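# Drop the towel into the pedal bin, lid closed

## Task

Get the towel inside the pedal bin, then leave the bin's lid to fall closed on it, with nothing off the table.

## Robot and tools

Robot: two UR12e-style arms, left_arm and right_arm. Each carries a four-digit hand with sixteen motors: a left hand on left_arm and a right hand on right_arm, mirror images of each other. Base roots in the scene frame: left_arm at (+0.094, +0.719, 0) m, right_arm at (-0.023, -0.621, 0) m. The scene frame has its origin at table height, midway between the nominal bases. +z is up, +x points out over the table, and +y points toward left_arm. Image left and right do not follow the arm names. A camera stand sits behind the arms.

Hand point axes, right hand: +z runs along straight fingers toward the tips. +x runs across the palm, away from the thumb. +y points out of the palm face. On the left hand, +x points toward the thumb. A rigid mast near the wrist on the palm side can strike things.

The 48-number row is one flat list covering both arms. Every value lies in [-1, 1]. Order:
- left_arm dx, dy, dz, rx, ry, rz
- left hand's 16 motor goals
- left current_limit, speed
- then the same 24 for right_arm
Motor order for each hand: index_mcp, index_abd, index_pip, index_dip, middle_mcp, middle_abd, middle_pip, middle_dip, ring_mcp, ring_abd, ring_pip, ring_dip, thumb_cmc, thumb_axl, thumb_mcp, thumb_ipl.

Pose numbers are offsets, not poses. They count from that arm's Hand target at the start of the action or move, along the Hand target's own axes. 1.0 equals 0.6 m of travel or 180 degrees. rx, ry, rz together form one rotation vector. All zeros re-requests the current Hand target, so an arm that settled short moves on toward it. Sending the same offset twice moves the arm twice. Commanded orientation is clipped to within 32 degrees of the measured one on each step.

Motor numbers are absolute goal angles, scaled linearly between each hinge's two stops. Moving toward -1 curls a finger: _mcp bends the knuckle, _pip and _dip bend the next hinges. Straight positions are: _mcp +0.75, _abd 0.00, _pip +0.58, _dip +0.70, thumb_cmc +0.71, thumb_axl +0.68, thumb_mcp +0.23, thumb_ipl +0.17. A 0 is a real goal, not 'no change'. To keep a hand as it is, resend its hand_goal, hand_current_limit and hand_speed.

current_limit maps -1..+1 to 0..550 mA; the start value is +0.4. speed maps to (speed+1)/2 of 8.5 rad/s; the start value is -0.6. A motor pressing at 495 mA or more for 5 s shuts down for 10 s. Grip only as hard as needed.

Tools:
- execute_actions(actions, cameras): actions is a list of actions. Each action is up to 15 rows, one per 1/30 s step; a short action repeats its last row for the remaining steps. Each row in an action is measured from the same start pose. Images come back only if actions is empty or cameras names them.
- move(target, speed, blend, stop_force, zero, blocking, cameras): drives hand points in straight lines. target is one 48-number row, or up to 15 rows. Each row's offsets count from the Hand targets at the move's start, not from the previous row. speed is in m/s (0.002 to 3.2, default 0.25; turning rate limited to twice that in rad/s). blend is a corner rounding in m. stop_force is 4 to 120 N and ends an arm's path on a felt push; do not rely on it for light touches or while the hand rotates. Omit it when backing away from a contact. zero (default true) re-zeros the force baseline first. blocking=false returns early and cannot be combined with stop_force. Paths cap at 10 s and do not avoid obstacles. Keep paths away from an arm's own base.
- wait(seconds, 0 to 10): the scene keeps running.
- stop: brakes a running move.
- zoom_image(camera, region [x0,y0,x1,y1] in pixels, at most 504 square): only for the latest images.
- zero_wrist_force(arm).
- read_manual(section): licence text only.
- finished_scene(scene=1): final and cannot be undone.

Cameras: cam_high (672x504), cam_left_wrist and cam_right_wrist (616x616, fisheye).

Results:
- end_effector_position, quaternion and velocities are in the scene frame and can be off by a few cm.
- Hand target is the last commanded pose after clipping.
- Hand motor lists are hand_goal, hand_measured, hand_current_ma and hand_state: moving, goal, blocked or overload.
- Wrist force and torque are in the end effector's axes.
- The move: line reports done, off_target, moving, held or fault, plus limits (paced, held).
- Warning lines include MOTOR HOT, OVER-TEMPERATURE FAULT and HAND FAULT. After a HAND FAULT, the remaining motion calls in that reply are skipped.

Avoid:
- Contact torque at load limits (wrist joints 46.9 N m) or about 150 N on any part stops the arm for 10 s.
- Arms are stiff; a target slightly beyond a firm surface can fault. Approach slowly and stop short. To release a press, command a target back past the hand point.
- Any hand-to-hand or arm-to-arm hit or press can fail the scene. Hard impacts on fixed or heavy objects fail it.

- Long holds or stretched arms heat motors.
- The lid must end shut with no robot help. Release any pedal or lid gently rather than letting it slam.

Each tool is called after ">>>" as name([rows], argument=value, ...), one row to a line, values as JSON.

## Session

>>> execute_actions(actions=[])

Scene clock: 0.00 s.
left_arm: end_effector_position=(+0.5314, +0.0885, +0.3977) hand_goal=(+0.754, +0.000, +0.576, +0.696, +0.754, +0.000, +0.576, +0.696, +0.754, +0.000, +0.576, +0.696, +0.714, +0.678, +0.226, +0.168) hand_measured=(+0.754, +0.000, +0.576, +0.696, +0.754, +0.000, +0.576, +0.696, +0.754, +0.000, +0.576, +0.696, +0.714, +0.678, +0.226, +0.168) hand_current_ma=(+0, +0, +0, +0, +0, +0, +0, +0, +0, +0, +0, +0, +0, +0, +0, +0) hand_state=(goal, goal, goal, goal, goal, goal, goal, goal, goal, goal, goal, goal, goal, goal, goal, goal) hand_current_limit=0.40 hand_speed=-0.60 end_effector_quat_wxyz=(-0.130, +0.927, -0.091, +0.340) | right_arm: end_effector_position=(+0.6474, -0.0969, +0.2862) hand_goal=(+0.754, +0.000, +0.576, +0.696, +0.754, +0.000, +0.576, +0.696, +0.754, +0.000, +0.576, +0.696, +0.714, +0.678, +0.226, +0.168) hand_measured=(+0.754, +0.000, +0.576, +0.696, +0.754, +0.000, +0.576, +0.696, +0.754, +0.000, +0.576, +0.696, +0.714, +0.678, +0.226, +0.168) hand_current_ma=(+0, +0, +0, +0, +0, +0, +0, +0, +0, +0, +0, +0, +0, +0, +0, +0) hand_state=(goal, goal, goal, goal, goal, goal, goal, goal, goal, goal, goal, goal, goal, goal, goal, goal) hand_current_limit=0.40 hand_speed=-0.60 end_effector_quat_wxyz=(+0.698, -0.535, -0.477, +0.001)
Joint positions: left_arm=[-1.427 -1.24 1.564 1.352 0.832 3.449] | right_arm=[0.205 -0.815 1.53 2.377 0.56 2.457]
Joint velocities: within noise
Joint torques (N m): no reading
Motor temperatures (°C): left_arm=[32 33 31 35 43 36] | right_arm=[33 30 33 37 38 38]
Wrist force (N): no reading
Wrist torque (N m): no reading
Wrist force, peak (N): no reading
Hand target: left_arm +0.5314, +0.0885, +0.3977; -0.130, +0.927, -0.091, +0.340 | right_arm +0.6474, -0.0969, +0.2862; +0.698, -0.535, -0.477, +0.001

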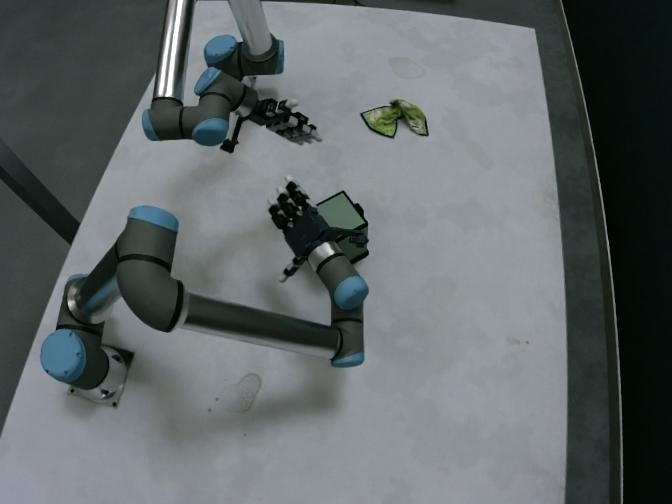

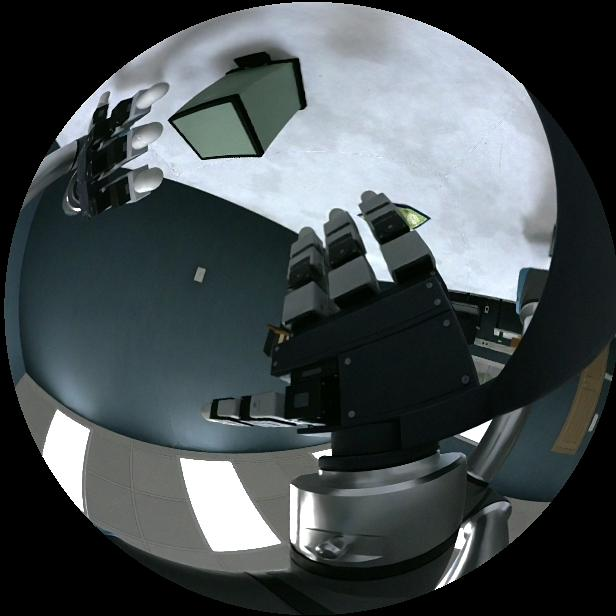

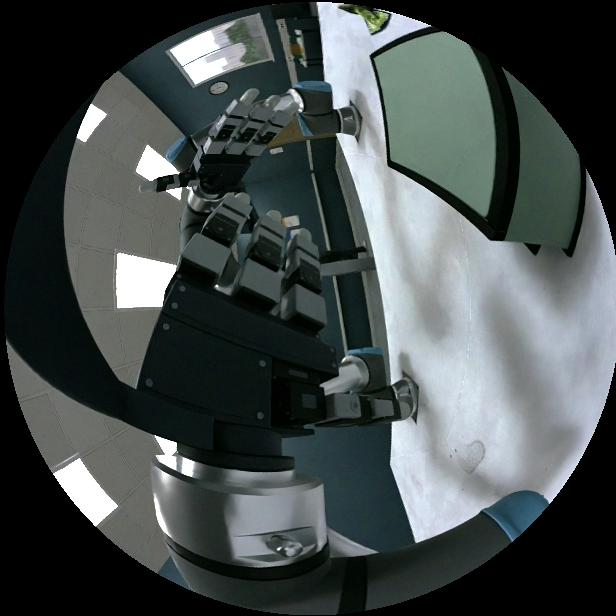

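>>> zoom_image(camera="cam_high", region=[240, 150, 440, 300])

>>> zoom_image(camera="cam_high", region=[320, 70, 480, 190])

>>> zoom_image(camera="cam_right_wrist", region=[320, 0, 616, 296])

>>> zoom_image(camera="cam_left_wrist", region=[100, 0, 400, 300])

Scaled by 2.520.

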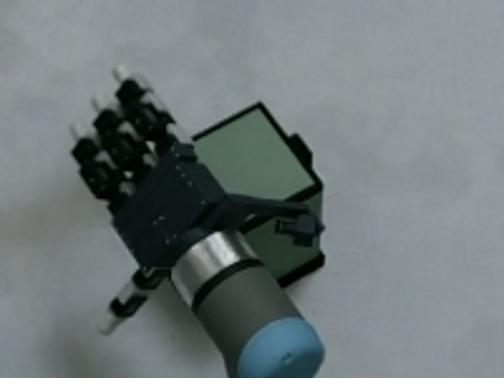

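Scaled by 3.150.

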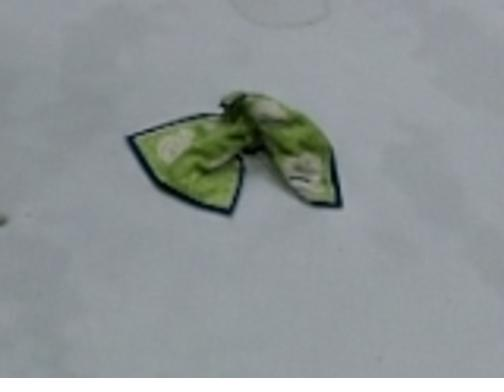

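Scaled by 1.703 from the camera's 616x616 image, which has a finer 880x880 frame.

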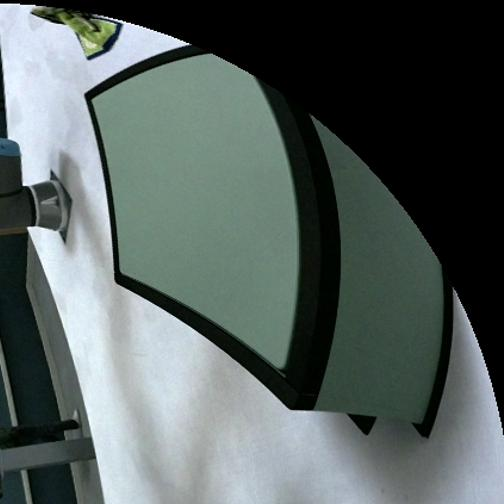

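Scaled by 1.680 from the camera's 616x616 image, which has a finer 880x880 frame.

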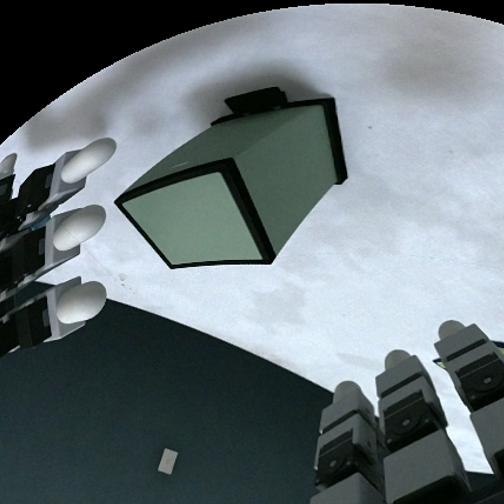

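>>> zoom_image(camera="cam_high", region=[200, 60, 340, 165])

>>> zoom_image(camera="cam_high", region=[30, 260, 190, 420])

Scaled by 3.600.

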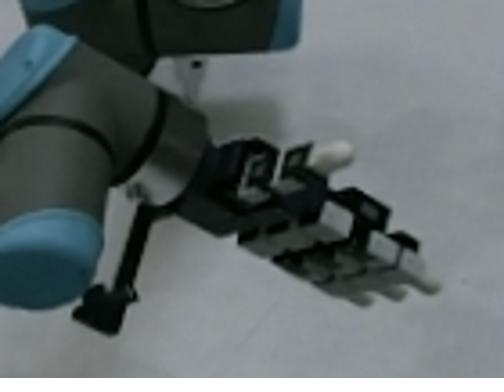

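Scaled by 3.150.

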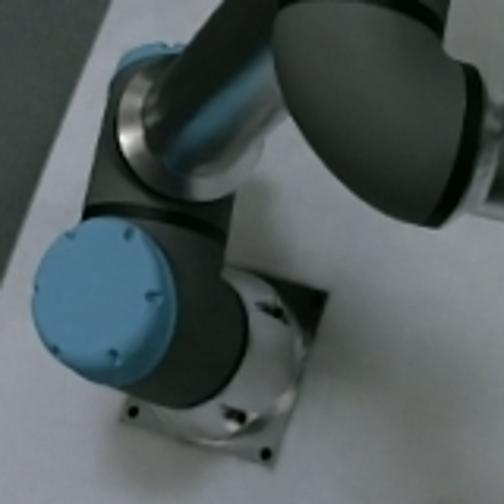

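>>> move(target=[0,0,0,0,0,0,0.754,0,0.576,0.696,0.754,0,0.576,0.696,0.754,0,0.576,0.696,0.714,0.678,0.226,0.168,0.4,-0.6,-0.1007,-0.428,0.0911,0,0,0,0.754,0,0.576,0.696,0.754,0,0.576,0.696,0.754,0,0.576,0.696,0.714,0.678,0.226,0.168,0.4,-0.6], cameras=["all"])

Scene clock: 323.43 s.
left_arm: end_effector_position=(+0.5314, +0.0885, +0.3977) hand_goal=(+0.754, +0.000, +0.576, +0.696, +0.754, +0.000, +0.576, +0.696, +0.754, +0.000, +0.576, +0.696, +0.714, +0.678, +0.226, +0.168) hand_measured=(+0.752, +0.000, +0.576, +0.696, +0.752, +0.000, +0.576, +0.696, +0.752, +0.000, +0.576, +0.696, +0.714, +0.678, +0.224, +0.168) hand_current_ma=(-1, +0, +0, +0, -1, +0, +0, +0, -1, +0, +0, +0, +0, -1, -1, +0) hand_state=(goal, goal, goal, goal, goal, goal, goal, goal, goal, goal, goal, goal, goal, goal, goal, goal) hand_current_limit=0.40 hand_speed=-0.60 end_effector_quat_wxyz=(-0.130, +0.927, -0.091, +0.340) | right_arm: end_effector_position=(+0.4476, -0.1971, +0.4366) hand_goal=(+0.754, +0.000, +0.576, +0.696, +0.754, +0.000, +0.576, +0.696, +0.754, +0.000, +0.576, +0.696, +0.714, +0.678, +0.226, +0.168) hand_measured=(+0.748, +0.000, +0.576, +0.696, +0.748, +0.000, +0.576, +0.696, +0.746, +0.000, +0.576, +0.696, +0.708, +0.678, +0.226, +0.168) hand_current_ma=(-2, +0, +0, +0, -1, +0, +0, +0, -2, +0, +0, +0, -1, +0, +0, +0) hand_state=(goal, goal, goal, goal, goal, goal, goal, goal, goal, goal, goal, goal, goal, goal, goal, goal) hand_current_limit=0.40 hand_speed=-0.60 end_effector_quat_wxyz=(+0.698, -0.535, -0.477, +0.001)
Joint positions: left_arm=[-1.427 -1.24 1.564 1.352 0.832 3.449] | right_arm=[0.102 -1.27 1.96 2.409 0.663 2.449]
Joint torques (N m): left_arm=[-3.87 -69.72 -41.93 4.33 -1.36 0.03] | right_arm=[9.31 -65.37 -45.33 -1.71 -2.85 -1.06]
Wrist force (N): left_arm=[0.3 0.1 -0.4] | right_arm=[-0.3 -0.1 -0.5]
Wrist torque (N m): left_arm=[0.04 -0.04 0.02] | right_arm=[0.01 0.06 0.09]
Wrist force, peak (N): left_arm=[0.0 0.0 -0.8] | right_arm=[-0.8 -3.0 -0.1]
Hand target: left_arm +0.5314, +0.0885, +0.3977; -0.130, +0.927, -0.091, +0.340 | right_arm +0.4476, -0.1970, +0.4367; +0.698, -0.535, -0.477, +0.001
Off the commanded pose: left_arm 0.000 m, 0 deg | right_arm 0.000 m, 0 deg.
move: done

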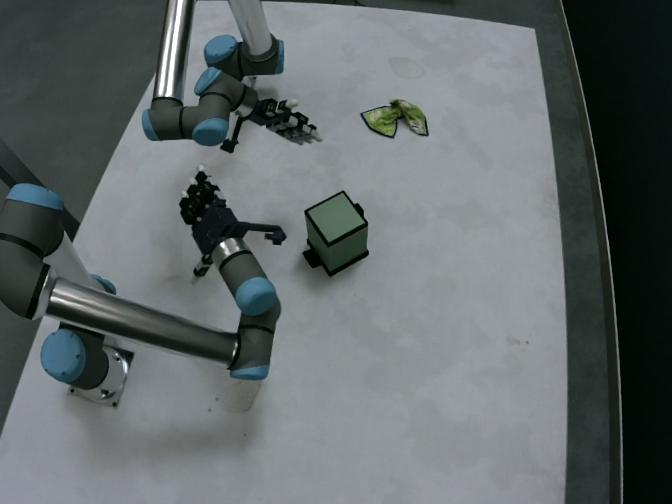

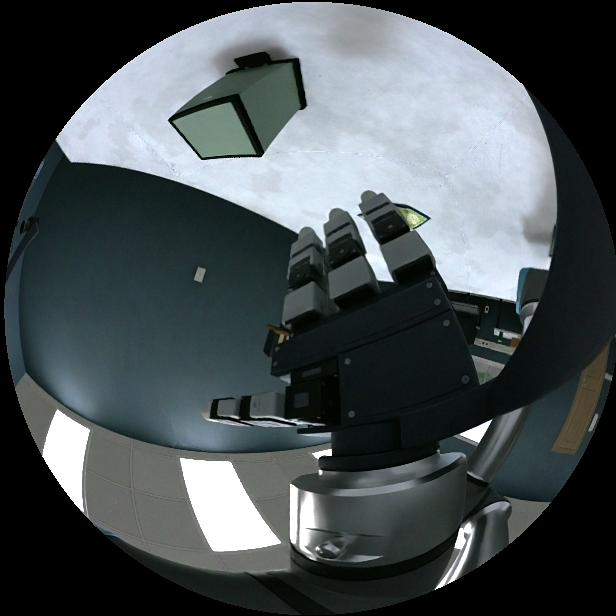

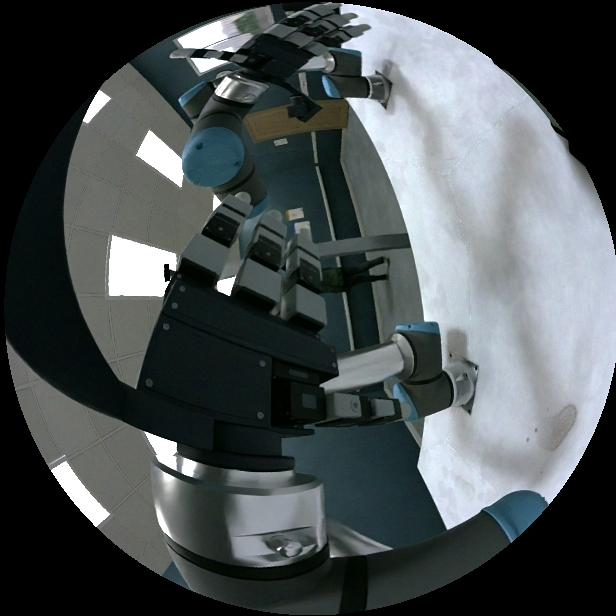

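>>> zoom_image(camera="cam_high", region=[280, 170, 400, 290])

Scaled by 4.200.

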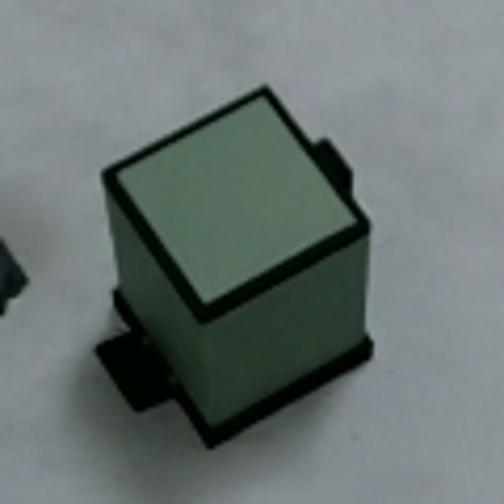

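>>> move(target=[0.0453,-0.7337,0.6982,0,0.1381,0.4425,0.068,0,0.139,0.696,0.068,0,0.139,0.696,0.068,0,0.139,0.696,-0.571,0.678,0.226,0.168,0.4,-0.6,-0.1123,0.2123,-0.1858,-0.4854,-0.1175,0.1405,-0.479,0,-0.737,0.406,-0.479,0,-0.737,0.406,0.754,0,0.576,0.696,0.714,0.678,0.226,0.168,0.4,-0.6], speed=0.35, cameras=["all"])

Scene clock: 561.67 s.
left_arm: end_effector_position=(+0.8615, +0.5742, +0.2393) hand_goal=(+0.068, +0.000, +0.140, +0.696, +0.068, +0.000, +0.140, +0.696, +0.068, +0.000, +0.140, +0.696, -0.570, +0.678, +0.226, +0.168) hand_measured=(+0.070, +0.000, +0.144, +0.696, +0.070, +0.000, +0.144, +0.696, +0.070, +0.000, +0.144, +0.696, -0.572, +0.678, +0.224, +0.168) hand_current_ma=(+2, +0, +6, +0, +2, +0, +4, +0, +2, +0, +5, +0, -2, -1, -1, +0) hand_state=(goal, goal, goal, goal, goal, goal, goal, goal, goal, goal, goal, goal, goal, goal, goal, goal) hand_current_limit=0.40 hand_speed=-0.60 end_effector_quat_wxyz=(+0.295, -0.567, +0.683, -0.355) | right_arm: end_effector_position=(+0.5499, -0.2599, +0.2997) hand_goal=(-0.478, +0.000, -0.736, +0.406, -0.478, +0.000, -0.736, +0.406, +0.754, +0.000, +0.576, +0.696, +0.714, +0.678, +0.226, +0.168) hand_measured=(-0.466, +0.000, -0.734, +0.408, -0.466, +0.000, -0.732, +0.408, +0.748, +0.000, +0.576, +0.696, +0.712, +0.678, +0.224, +0.168) hand_current_ma=(+5, +0, +0, +0, +4, +0, +0, +0, -1, +0, +0, +0, +0, +0, +0, +0) hand_state=(goal, goal, goal, goal, goal, goal, goal, goal, goal, goal, goal, goal, goal, goal, goal, goal) hand_current_limit=0.40 hand_speed=-0.60 end_effector_quat_wxyz=(-0.036, +0.936, +0.338, +0.098)
Joint positions: left_arm=[-0.439 -1.324 1.733 0.217 1.37 6.14] | right_arm=[0.447 -1.243 1.584 1.029 1.512 4.439]
Joint torques (N m): left_arm=[3.47 -68.86 -36.26 2.87 1.02 2.49] | right_arm=[2.7 -75.44 -27.02 6.72 2.16 -0.27]
Wrist force (N): left_arm=[1.9 1.0 0.1] | right_arm=[0.2 1.1 0.4]
Wrist torque (N m): left_arm=[0.15 -0.16 0.23] | right_arm=[0.26 -0.36 -0.13]
Wrist force, peak (N): left_arm=[-0.3 1.8 -2.2] | right_arm=[0.6 1.2 -0.2]
Hand target: left_arm +0.8614, +0.5743, +0.2393; +0.295, -0.567, +0.683, -0.355 | right_arm +0.5498, -0.2600, +0.2997; -0.036, +0.936, +0.337, +0.098
Off the commanded pose: left_arm 0.000 m, 0 deg | right_arm 0.000 m, 0 deg.
move: done

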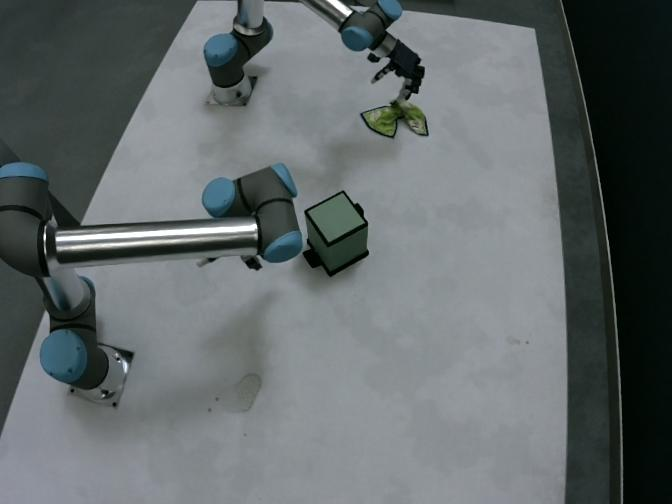

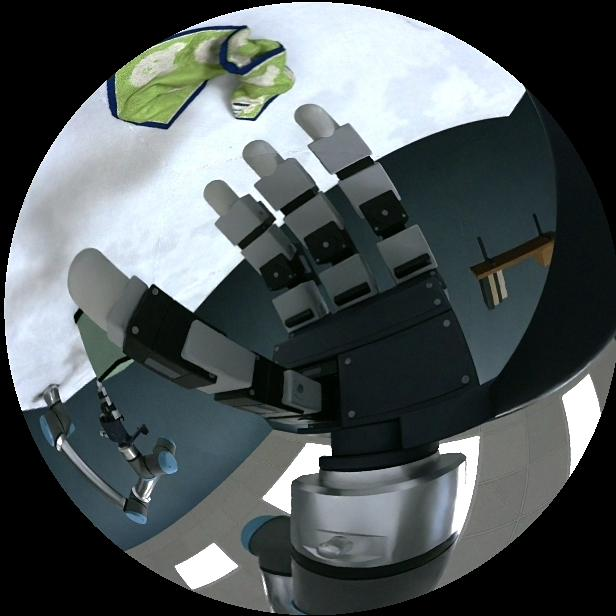

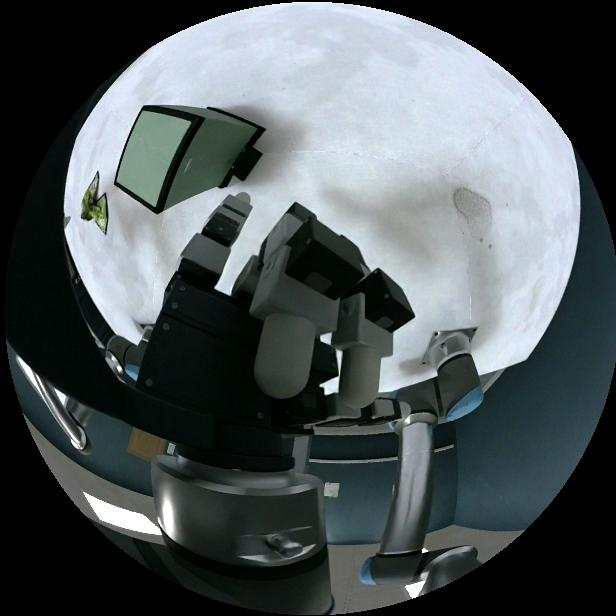

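>>> zoom_image(camera="cam_high", region=[190, 40, 290, 120])

>>> zoom_image(camera="cam_left_wrist", region=[60, 0, 360, 200])

>>> zoom_image(camera="cam_high", region=[330, 20, 460, 150])

>>> zoom_image(camera="cam_right_wrist", region=[60, 60, 360, 260])

Scaled by 5.040.

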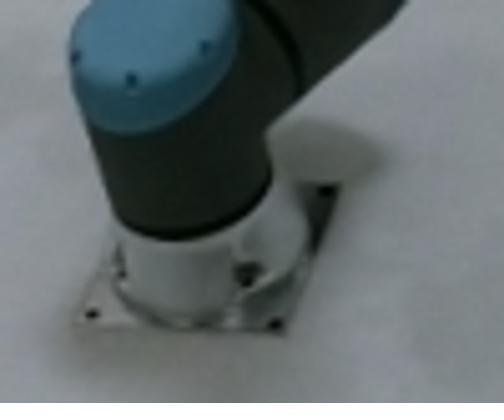

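Scaled by 1.680 from the camera's 616x616 image, which has a finer 880x880 frame.

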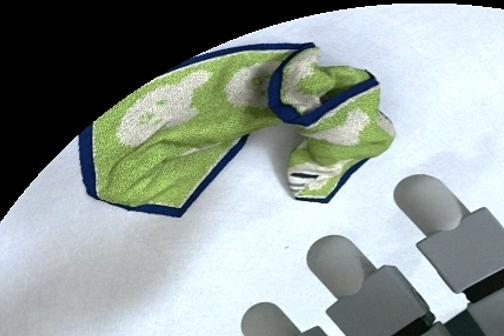

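Scaled by 3.877.

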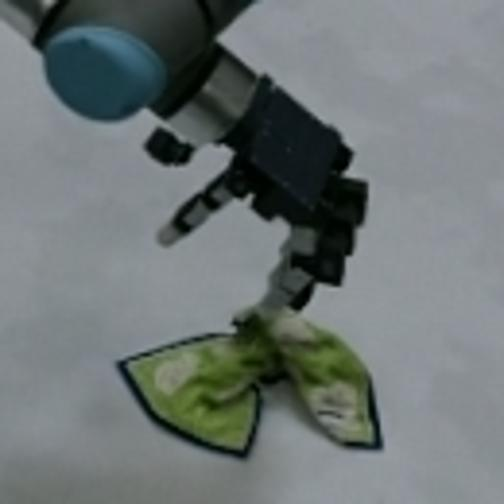

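Scaled by 1.680 from the camera's 616x616 image, which has a finer 880x880 frame.

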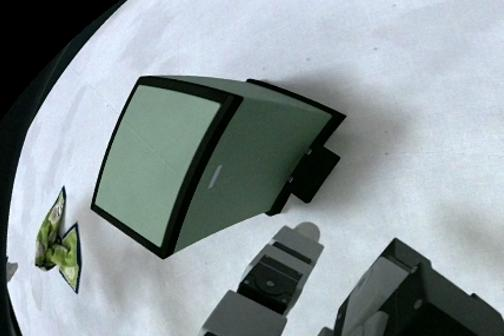

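>>> move(target=[-0.0023,0.105,0.0805,-0.0485,0.2966,0.2489,0.753,0,-0.883,0.696,0.753,0,-0.883,0.696,0.753,0,-0.883,0.696,-0.571,0.678,0.0,0.168,0.4,-0.6,0.0673,-0.0058,0.2273,0,0,0,-0.479,0,-0.737,0.406,-0.479,0,-0.737,0.406,0.754,0,0.576,0.696,0.714,0.678,0.226,0.168,0.4,-0.6], speed=0.35, cameras=["all"])

Scene clock: 889.47 s.
left_arm: end_effector_position=(+0.8650, +0.5747, +0.1600) hand_goal=(+0.754, +0.000, -0.882, +0.696, +0.754, +0.000, -0.882, +0.696, +0.754, +0.000, -0.882, +0.696, -0.570, +0.678, +0.000, +0.168) hand_measured=(+0.740, +0.000, -0.878, +0.696, +0.740, +0.000, -0.878, +0.696, +0.740, +0.000, -0.878, +0.696, -0.572, +0.678, +0.000, +0.168) hand_current_ma=(-25, +0, +5, +0, -24, +0, +4, +0, -26, +0, +4, +0, -2, -1, +1, +0) hand_state=(goal, goal, goal, goal, goal, goal, goal, goal, goal, goal, goal, goal, goal, goal, goal, goal) hand_current_limit=0.40 hand_speed=-0.60 end_effector_quat_wxyz=(+0.011, -0.204, +0.718, -0.666) | right_arm: end_effector_position=(+0.5997, -0.2140, +0.1746) hand_goal=(-0.478, +0.000, -0.736, +0.406, -0.478, +0.000, -0.736, +0.406, +0.754, +0.000, +0.576, +0.696, +0.714, +0.678, +0.226, +0.168) hand_measured=(-0.466, +0.000, -0.734, +0.408, -0.466, +0.000, -0.732, +0.408, +0.748, +0.000, +0.576, +0.696, +0.712, +0.678, +0.224, +0.168) hand_current_ma=(+5, +0, +0, +0, +4, +0, +0, +0, -1, +0, +0, +0, +0, +0, +0, +0) hand_state=(goal, goal, goal, goal, goal, goal, goal, goal, goal, goal, goal, goal, goal, goal, goal, goal) hand_current_limit=0.40 hand_speed=-0.60 end_effector_quat_wxyz=(-0.036, +0.936, +0.337, +0.098)
Joint positions: left_arm=[-0.116 -1.057 1.685 -0.344 2.725 6.284] | right_arm=[0.48 -1.056 1.547 0.878 1.519 4.47]
Joint torques (N m): left_arm=[5.19 -76.64 -46.44 0.73 0.38 -3.28] | right_arm=[-4.97 -88.02 -23.6 6.62 0.95 -2.19]
Wrist force (N): left_arm=[1.2 1.2 -1.4] | right_arm=[-0.1 0.8 0.2]
Wrist torque (N m): left_arm=[0.17 -0.11 0.03] | right_arm=[0.26 -0.32 -0.30]
Wrist force, peak (N): left_arm=[1.6 1.6 -1.3] | right_arm=[0.7 1.0 0.4]
Hand target: left_arm +0.8650, +0.5750, +0.1600; +0.027, -0.113, +0.880, -0.460 | right_arm +0.5997, -0.2140, +0.1746; -0.036, +0.936, +0.337, +0.098
Off the commanded pose: left_arm 0.000 m, 43 deg; orientation clipped | right_arm 0.000 m, 0 deg.
joint sent to its limit (left arm) — joint 6 (wrist 3), upper limit. The joint targets are off in orientation, not in position.
move: off_target (left_arm); limits=paced

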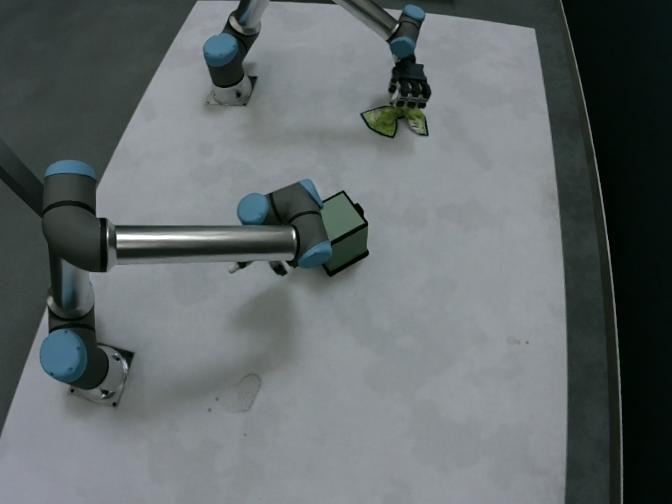

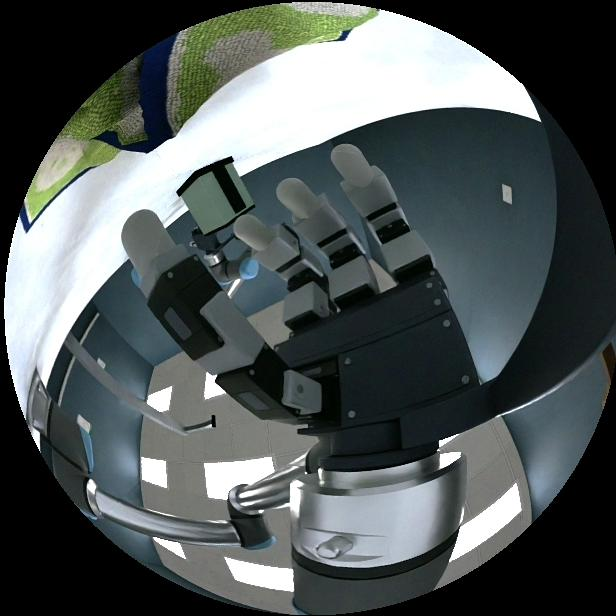

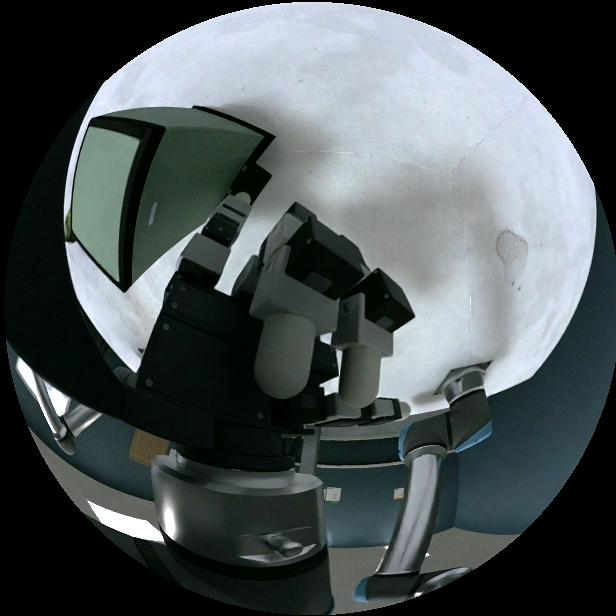

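>>> move([
  [0.0132,-0.1903,-0.134,0,0,-0.667,0.753,0,-0.883,0.696,0.753,0,-0.883,0.696,0.753,0,-0.883,0.696,-0.571,0.678,0.0,0.168,0.4,-0.6,0,0,0,0,0,0,-0.479,0,-0.737,0.406,-0.479,0,-0.737,0.406,0.754,0,0.576,0.696,0.714,0.678,0.226,0.168,0.4,-0.6],
  [0.0132,-0.1903,-0.134,0,0,0.667,0.753,0,-0.883,0.696,0.753,0,-0.883,0.696,0.753,0,-0.883,0.696,-0.571,0.678,0.0,0.168,0.4,-0.6,0,0,0,0,0,0,-0.479,0,-0.737,0.406,-0.479,0,-0.737,0.406,0.754,0,0.576,0.696,0.714,0.678,0.226,0.168,0.4,-0.6],
  [0,0,0,-0.0572,0.002,0.0261,0.753,0,-0.883,0.696,0.753,0,-0.883,0.696,0.753,0,-0.883,0.696,-0.571,0.678,0.0,0.168,0.4,-0.6,0,0,0,0,0,0,-0.479,0,-0.737,0.406,-0.479,0,-0.737,0.406,0.754,0,0.576,0.696,0.714,0.678,0.226,0.168,0.4,-0.6],
], speed=0.55, cameras=["all"])

Scene clock: 956.17 s.
left_arm: end_effector_position=(+0.8647, +0.5752, +0.2995) hand_goal=(+0.754, +0.000, -0.882, +0.696, +0.754, +0.000, -0.882, +0.696, +0.754, +0.000, -0.882, +0.696, -0.570, +0.678, +0.000, +0.168) hand_measured=(+0.760, +0.000, -0.878, +0.696, +0.760, +0.000, -0.878, +0.696, +0.760, +0.000, -0.878, +0.696, -0.572, +0.678, -0.002, +0.168) hand_current_ma=(+7, +0, +5, +0, +7, +0, +4, +0, +7, +0, +4, +0, -2, -1, -2, +0) hand_state=(goal, goal, goal, goal, goal, goal, goal, goal, goal, goal, goal, goal, goal, goal, goal, goal) hand_current_limit=0.40 hand_speed=-0.60 end_effector_quat_wxyz=(+0.457, +0.886, +0.051, +0.055) | right_arm: end_effector_position=(+0.5997, -0.2140, +0.1746) hand_goal=(-0.478, +0.000, -0.736, +0.406, -0.478, +0.000, -0.736, +0.406, +0.754, +0.000, +0.576, +0.696, +0.714, +0.678, +0.226, +0.168) hand_measured=(-0.466, +0.000, -0.734, +0.408, -0.466, +0.000, -0.732, +0.408, +0.748, +0.000, +0.576, +0.696, +0.712, +0.678, +0.224, +0.168) hand_current_ma=(+5, +0, +0, +0, +4, +0, +0, +0, -1, +0, +0, +0, +0, +0, +0, +0) hand_state=(goal, goal, goal, goal, goal, goal, goal, goal, goal, goal, goal, goal, goal, goal, goal, goal) hand_current_limit=0.40 hand_speed=-0.60 end_effector_quat_wxyz=(-0.036, +0.936, +0.337, +0.098)
Joint positions: left_arm=[-0.113 -1.032 1.566 0.66 2.472 4.309] | right_arm=[0.48 -1.056 1.547 0.878 1.519 4.47]
Joint torques (N m): left_arm=[6.16 -73.19 -46.27 5.8 3.09 -3.41] | right_arm=[-4.04 -87.88 -23.38 6.38 -1.3 -2.2]
Wrist force (N): left_arm=[0.7 -2.1 -0.8] | right_arm=[0.5 0.4 -0.1]
Wrist torque (N m): left_arm=[-0.01 0.04 0.12] | right_arm=[0.24 -0.38 -0.26]
Wrist force, peak (N): left_arm=[-0.9 -3.3 -0.5] | right_arm=[0.7 1.2 -0.1]
Hand target: left_arm +0.8648, +0.5752, +0.2995; +0.457, +0.886, +0.051, +0.055 (not the last commanded pose) | right_arm +0.5997, -0.2140, +0.1746; -0.036, +0.936, +0.337, +0.098
Off the commanded pose: left_arm 0.139 m, 177 deg | right_arm 0.000 m, 0 deg.
move: held (left_arm; a check stopped the path); path passed 1 of 3 targets; limits=held
pose unreachable (left arm): on one or more control steps of this call, first in action 0 (counted from 0), this arm could not follow its commanded pose, so it was not sent that pose on those steps. It may still have moved: this result reports where it is.
cause: moving toward the commanded pose would bring two parts of the arm too close to each other (joints 4 (wrist 1) to 6 (wrist 3) lie between them).

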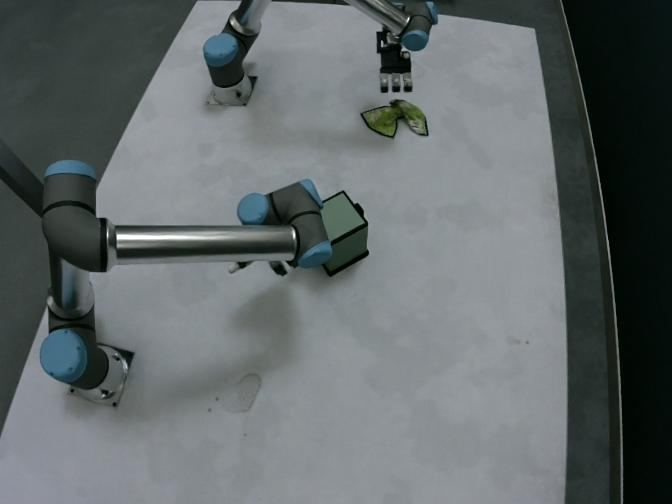

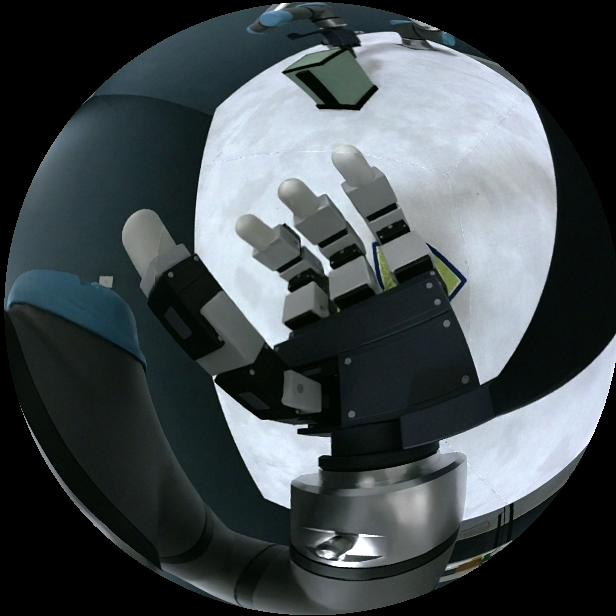

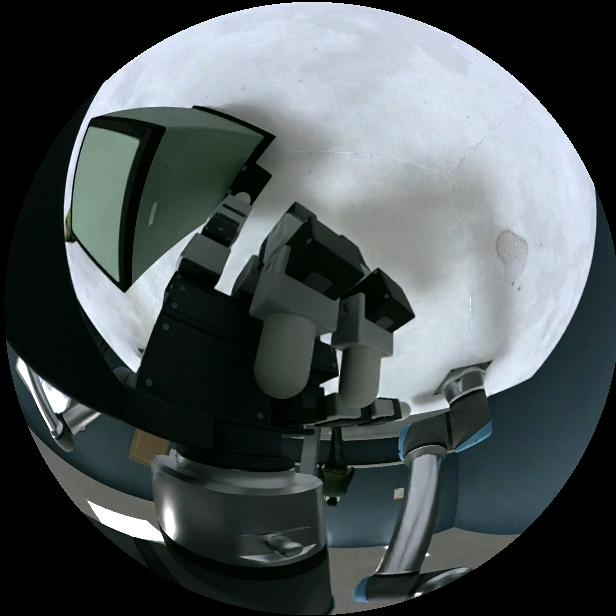

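>>> move(target=[0.0103,-0.2283,0.0518,0.5262,-0.0379,0.2371,0.753,0,-0.883,0.696,0.753,0,-0.883,0.696,0.753,0,-0.883,0.696,-0.571,0.678,0.0,0.168,0.4,-0.6,0,0,0,0,0,0,-0.479,0,-0.737,0.406,-0.479,0,-0.737,0.406,0.754,0,0.576,0.696,0.714,0.678,0.226,0.168,0.4,-0.6], speed=0.4, cameras=["cam_high","cam_left_wrist"])

Scene clock: 996.83 s.
left_arm: end_effector_position=(+0.8699, +0.6302, +0.1701) hand_goal=(+0.754, +0.000, -0.882, +0.696, +0.754, +0.000, -0.882, +0.696, +0.754, +0.000, -0.882, +0.696, -0.570, +0.678, +0.000, +0.168) hand_measured=(+0.752, +0.000, -0.878, +0.696, +0.752, +0.000, -0.878, +0.696, +0.752, +0.000, -0.878, +0.696, -0.572, +0.678, -0.002, +0.168) hand_current_ma=(-2, +0, +5, +0, -2, +0, +4, +0, -2, +0, +4, +0, -2, -1, -3, +0) hand_state=(goal, goal, goal, goal, goal, goal, goal, goal, goal, goal, goal, goal, goal, goal, goal, goal) hand_current_limit=0.40 hand_speed=-0.60 end_effector_quat_wxyz=(-0.370, +0.892, -0.239, +0.099) | right_arm: end_effector_position=(+0.5997, -0.2140, +0.1746) hand_goal=(-0.478, +0.000, -0.736, +0.406, -0.478, +0.000, -0.736, +0.406, +0.754, +0.000, +0.576, +0.696, +0.714, +0.678, +0.226, +0.168) hand_measured=(-0.466, +0.000, -0.734, +0.408, -0.466, +0.000, -0.732, +0.408, +0.748, +0.000, +0.576, +0.696, +0.712, +0.678, +0.224, +0.168) hand_current_ma=(+5, +0, +0, +0, +4, +0, +0, +0, -1, +0, +0, +0, +0, +0, +0, +0) hand_state=(goal, goal, goal, goal, goal, goal, goal, goal, goal, goal, goal, goal, goal, goal, goal, goal) hand_current_limit=0.40 hand_speed=-0.60 end_effector_quat_wxyz=(-0.036, +0.936, +0.337, +0.098)
Joint positions: left_arm=[-0.499 -1.007 1.541 1.005 0.784 4.758] | right_arm=[0.48 -1.056 1.547 0.878 1.519 4.47]
Joint torques (N m): left_arm=[1.82 -96.38 -45.27 5.73 -2.94 -3.29] | right_arm=[-5.44 -87.81 -23.64 6.23 -1.3 -2.43]
Wrist force (N): left_arm=[1.4 1.0 0.4] | right_arm=[0.2 0.5 0.1]
Wrist torque (N m): left_arm=[0.08 -0.09 0.13] | right_arm=[0.23 -0.36 -0.28]
Wrist force, peak (N): left_arm=[0.7 -2.7 -0.6] | right_arm=[0.3 1.4 -0.1]
Hand target: left_arm +0.8699, +0.6303, +0.1702; -0.370, +0.892, -0.239, +0.099 | right_arm +0.5997, -0.2140, +0.1746; -0.036, +0.936, +0.337, +0.098
Off the commanded pose: left_arm 0.000 m, 0 deg | right_arm 0.000 m, 0 deg.
move: done
Images, in order (width x height): cam_high 672x504, cam_left_wrist 616x616.

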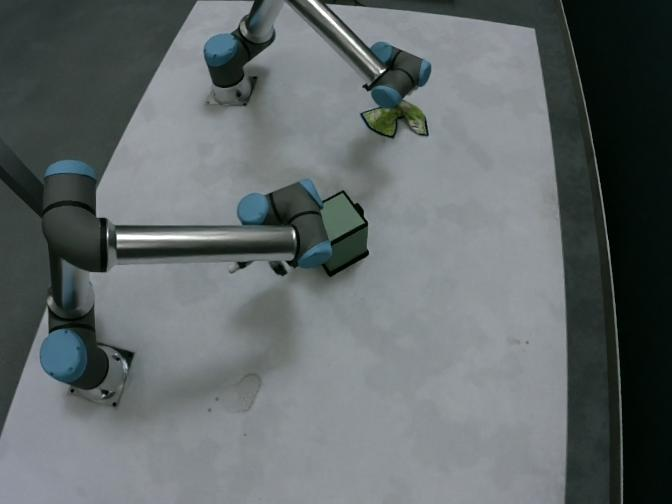

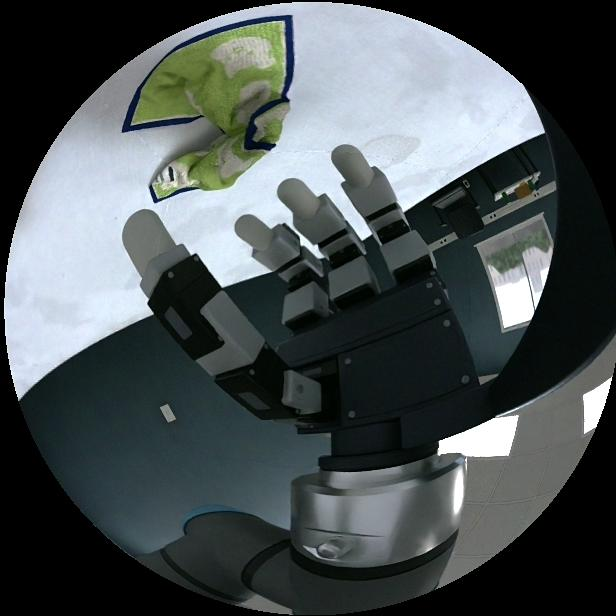

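>>> move(target=[-0.0187,0.0512,0.1378,0,0,0,0.89,0,-0.883,0.696,0.89,0,-0.883,0.696,0.89,0,-0.883,0.696,-0.571,0.678,0.112,0.168,0.4,-0.6,0,0,0,0,0,0,-0.479,0,-0.737,0.406,-0.479,0,-0.737,0.406,0.754,0,0.576,0.696,0.714,0.678,0.226,0.168,0.4,-0.6], speed=0.25, cameras=["all"])

>>> zoom_image(camera="cam_right_wrist", region=[160, 120, 340, 280])

>>> zoom_image(camera="cam_left_wrist", region=[60, 0, 400, 280])

Scene clock: 1066.17 s.
left_arm: end_effector_position=(+0.8786, +0.6679, +0.0901) hand_goal=(+0.890, +0.000, -0.882, +0.696, +0.890, +0.000, -0.882, +0.696, +0.890, +0.000, -0.882, +0.696, -0.570, +0.678, +0.112, +0.168) hand_measured=(+0.876, +0.000, -0.878, +0.696, +0.878, +0.000, -0.878, +0.696, +0.876, +0.000, -0.878, +0.696, -0.572, +0.678, +0.106, +0.168) hand_current_ma=(-24, +0, +5, +0, -23, +0, +4, +0, -25, +0, +4, +0, -2, -1, -12, +0) hand_state=(goal, goal, goal, goal, goal, goal, goal, goal, goal, goal, goal, goal, goal, goal, goal, goal) hand_current_limit=0.40 hand_speed=-0.60 end_effector_quat_wxyz=(-0.370, +0.892, -0.239, +0.099) | right_arm: end_effector_position=(+0.5997, -0.2140, +0.1746) hand_goal=(-0.478, +0.000, -0.736, +0.406, -0.478, +0.000, -0.736, +0.406, +0.754, +0.000, +0.576, +0.696, +0.714, +0.678, +0.226, +0.168) hand_measured=(-0.466, +0.000, -0.734, +0.408, -0.466, +0.000, -0.732, +0.408, +0.748, +0.000, +0.576, +0.696, +0.712, +0.678, +0.224, +0.168) hand_current_ma=(+5, +0, +0, +0, +4, +0, +0, +0, -1, +0, +0, +0, +0, +0, +0, +0) hand_state=(goal, goal, goal, goal, goal, goal, goal, goal, goal, goal, goal, goal, goal, goal, goal, goal) hand_current_limit=0.40 hand_speed=-0.60 end_effector_quat_wxyz=(-0.036, +0.936, +0.337, +0.098)
Joint positions: left_arm=[-0.446 -0.941 1.581 0.845 0.787 4.834] | right_arm=[0.48 -1.056 1.547 0.878 1.519 4.47]
Joint torques (N m): left_arm=[-11.17 -89.96 -42.46 3.36 -1.42 -3.29] | right_arm=[-6.4 -87.72 -24.23 6.33 -1.27 -2.11]
Wrist force (N): left_arm=[1.9 0.4 -0.1] | right_arm=[0.0 0.8 -0.1]
Wrist torque (N m): left_arm=[0.01 -0.17 0.23] | right_arm=[0.29 -0.32 -0.29]
Wrist force, peak (N): left_arm=[1.4 1.3 2.2] | right_arm=[0.5 1.4 0.1]
Hand target: left_arm +0.8787, +0.6678, +0.0901; -0.370, +0.892, -0.239, +0.099 | right_arm +0.5997, -0.2140, +0.1746; -0.036, +0.936, +0.337, +0.098
Off the commanded pose: left_arm 0.000 m, 0 deg | right_arm 0.000 m, 0 deg.
move: done

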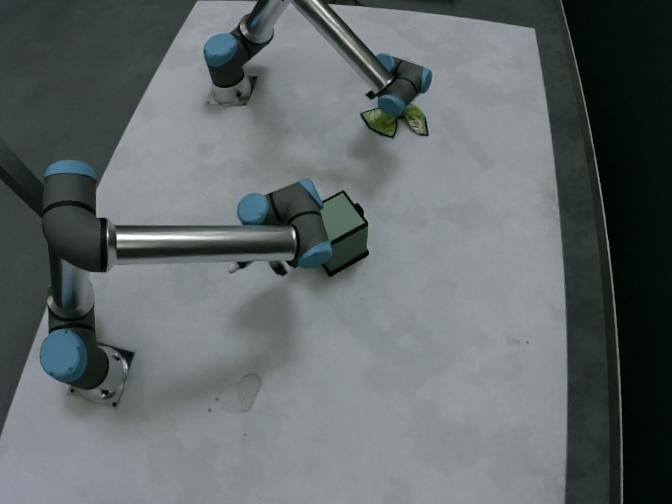

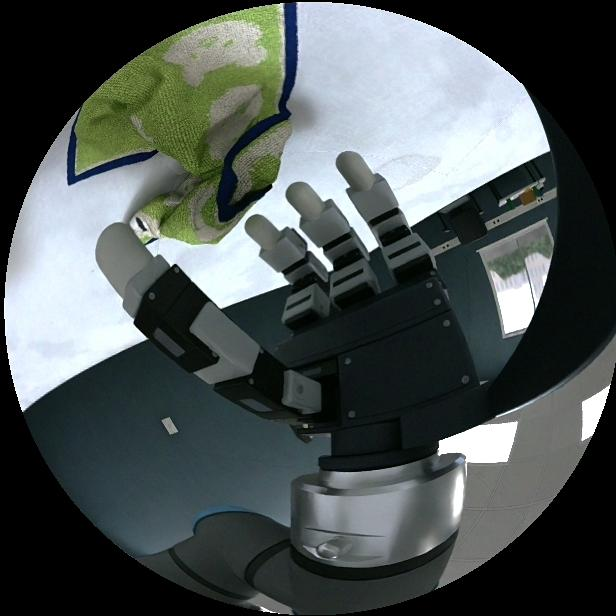

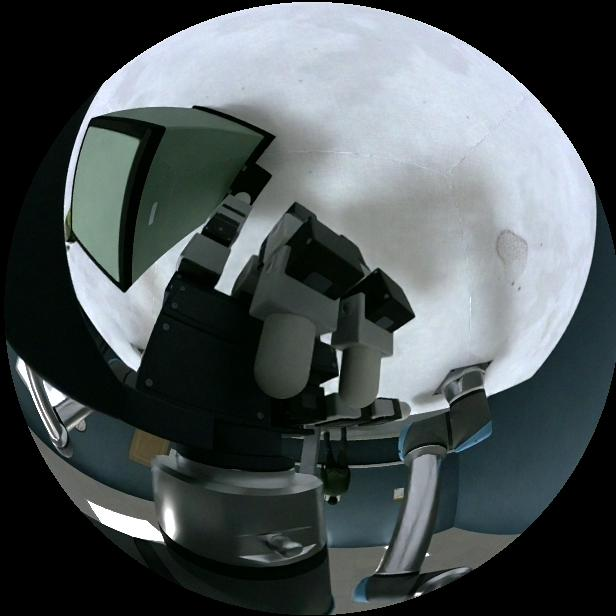

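Scaled by 2.800 from the camera's 616x616 image, which has a finer 880x880 frame.

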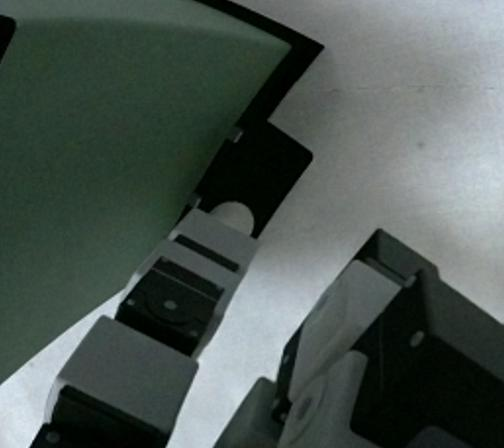

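Scaled by 1.482 from the camera's 616x616 image, which has a finer 880x880 frame.

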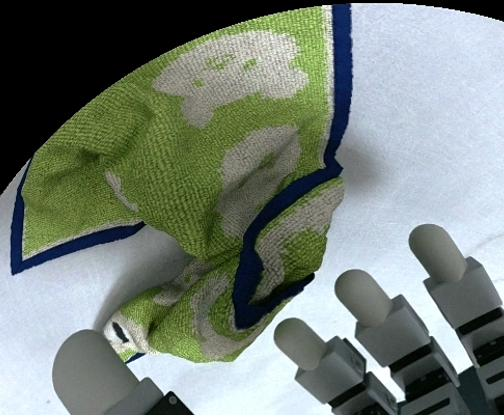

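>>> move([
  [-0.0167,-0.0472,0.0472,0,0,0,0.89,0,-0.883,0.696,0.89,0,-0.883,0.696,0.89,0,-0.883,0.696,-0.571,0.678,0.112,0.168,0.4,-0.6,0,0,0,0,0,0,-0.479,0,-0.737,0.406,-0.479,0,-0.737,0.406,0.754,0,0.576,0.696,0.714,0.678,0.226,0.168,0.4,-0.6],
  [-0.0167,0.0258,0.1202,0,0,0,0.89,0,-0.883,0.696,0.89,0,-0.883,0.696,0.89,0,-0.883,0.696,-0.571,0.678,0.112,0.168,0.4,-0.6,0,0,0,0,0,0,-0.479,0,-0.737,0.406,-0.479,0,-0.737,0.406,0.754,0,0.576,0.696,0.714,0.678,0.226,0.168,0.4,-0.6],
], speed=[0.15, 0.05], stop_force=8, cameras=["cam_high","cam_left_wrist"])

>>> zoom_image(camera="cam_left_wrist", region=[60, 0, 400, 280])

Scene clock: 1133.37 s.
left_arm: end_effector_position=(+0.8901, +0.7076, +0.0282) hand_goal=(+0.890, +0.000, -0.882, +0.696, +0.890, +0.000, -0.882, +0.696, +0.890, +0.000, -0.882, +0.696, -0.570, +0.678, +0.112, +0.168) hand_measured=(+0.878, +0.000, -0.878, +0.696, +0.878, +0.000, -0.878, +0.696, +0.878, +0.000, -0.878, +0.696, -0.572, +0.678, +0.112, +0.168) hand_current_ma=(-22, +0, +5, +0, -21, +0, +4, +0, -22, +0, +4, +0, -2, -1, +1, +0) hand_state=(goal, goal, goal, goal, goal, goal, goal, goal, goal, goal, goal, goal, goal, goal, goal, goal) hand_current_limit=0.40 hand_speed=-0.60 end_effector_quat_wxyz=(-0.370, +0.892, -0.239, +0.099) | right_arm: end_effector_position=(+0.5997, -0.2140, +0.1746) hand_goal=(-0.478, +0.000, -0.736, +0.406, -0.478, +0.000, -0.736, +0.406, +0.754, +0.000, +0.576, +0.696, +0.714, +0.678, +0.226, +0.168) hand_measured=(-0.466, +0.000, -0.734, +0.408, -0.466, +0.000, -0.732, +0.408, +0.748, +0.000, +0.576, +0.696, +0.712, +0.678, +0.224, +0.168) hand_current_ma=(+5, +0, +0, +0, +4, +0, +0, +0, -1, +0, +0, +0, +0, +0, +0, +0) hand_state=(goal, goal, goal, goal, goal, goal, goal, goal, goal, goal, goal, goal, goal, goal, goal, goal) hand_current_limit=0.40 hand_speed=-0.60 end_effector_quat_wxyz=(-0.036, +0.936, +0.337, +0.098)
Joint positions: left_arm=[-0.387 -0.88 1.591 0.716 0.794 4.915] | right_arm=[0.48 -1.056 1.547 0.878 1.519 4.47]
Joint torques (N m): left_arm=[8.32 -102.28 -40.48 6.53 -1.38 3.51] | right_arm=[-4.48 -88.49 -24.98 6.27 -1.37 -2.24]
Wrist force (N): left_arm=[1.6 0.7 -0.1] | right_arm=[0.1 0.6 -0.2]
Wrist torque (N m): left_arm=[0.02 -0.12 0.19] | right_arm=[0.26 -0.33 -0.28]
Wrist force, peak (N): left_arm=[2.1 1.8 -1.3] | right_arm=[0.0 1.4 -0.2]
Hand target: left_arm +0.8901, +0.7076, +0.0282; -0.370, +0.892, -0.239, +0.099 | right_arm +0.5997, -0.2140, +0.1746; -0.036, +0.936, +0.337, +0.098
Off the commanded pose: left_arm 0.000 m, 0 deg | right_arm 0.000 m, 0 deg.
move: done
Images, in order (width x height): cam_high 672x504, cam_left_wrist 616x616.

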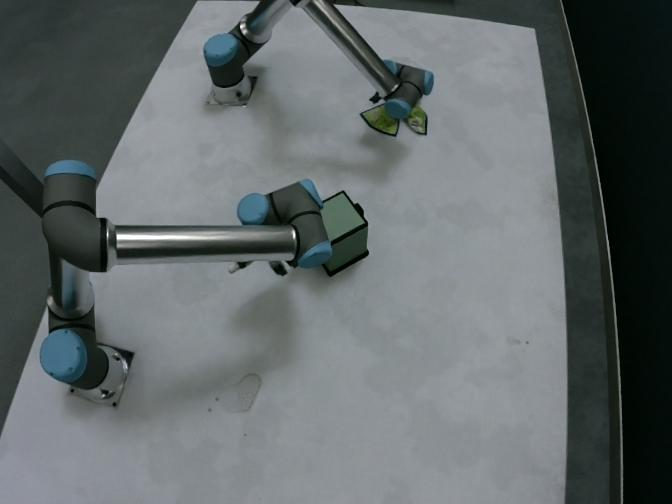

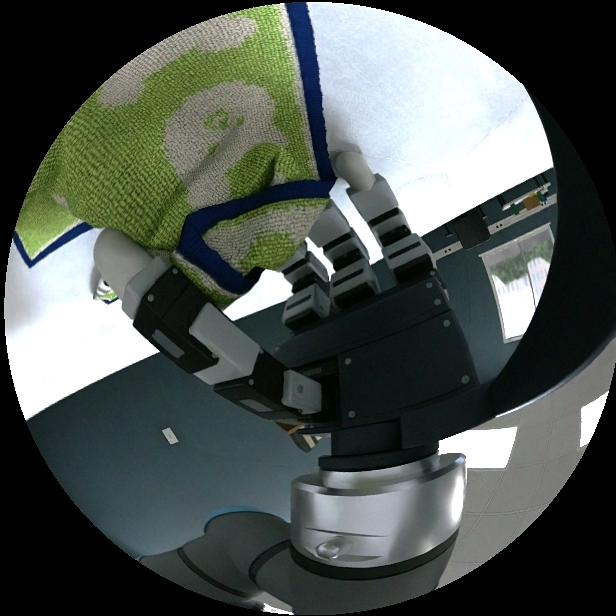

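Scaled by 1.482 from the camera's 616x616 image, which has a finer 880x880 frame.

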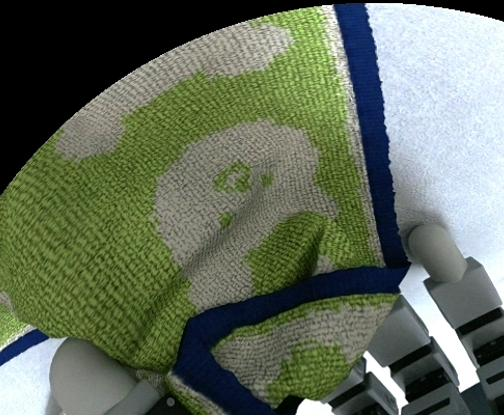

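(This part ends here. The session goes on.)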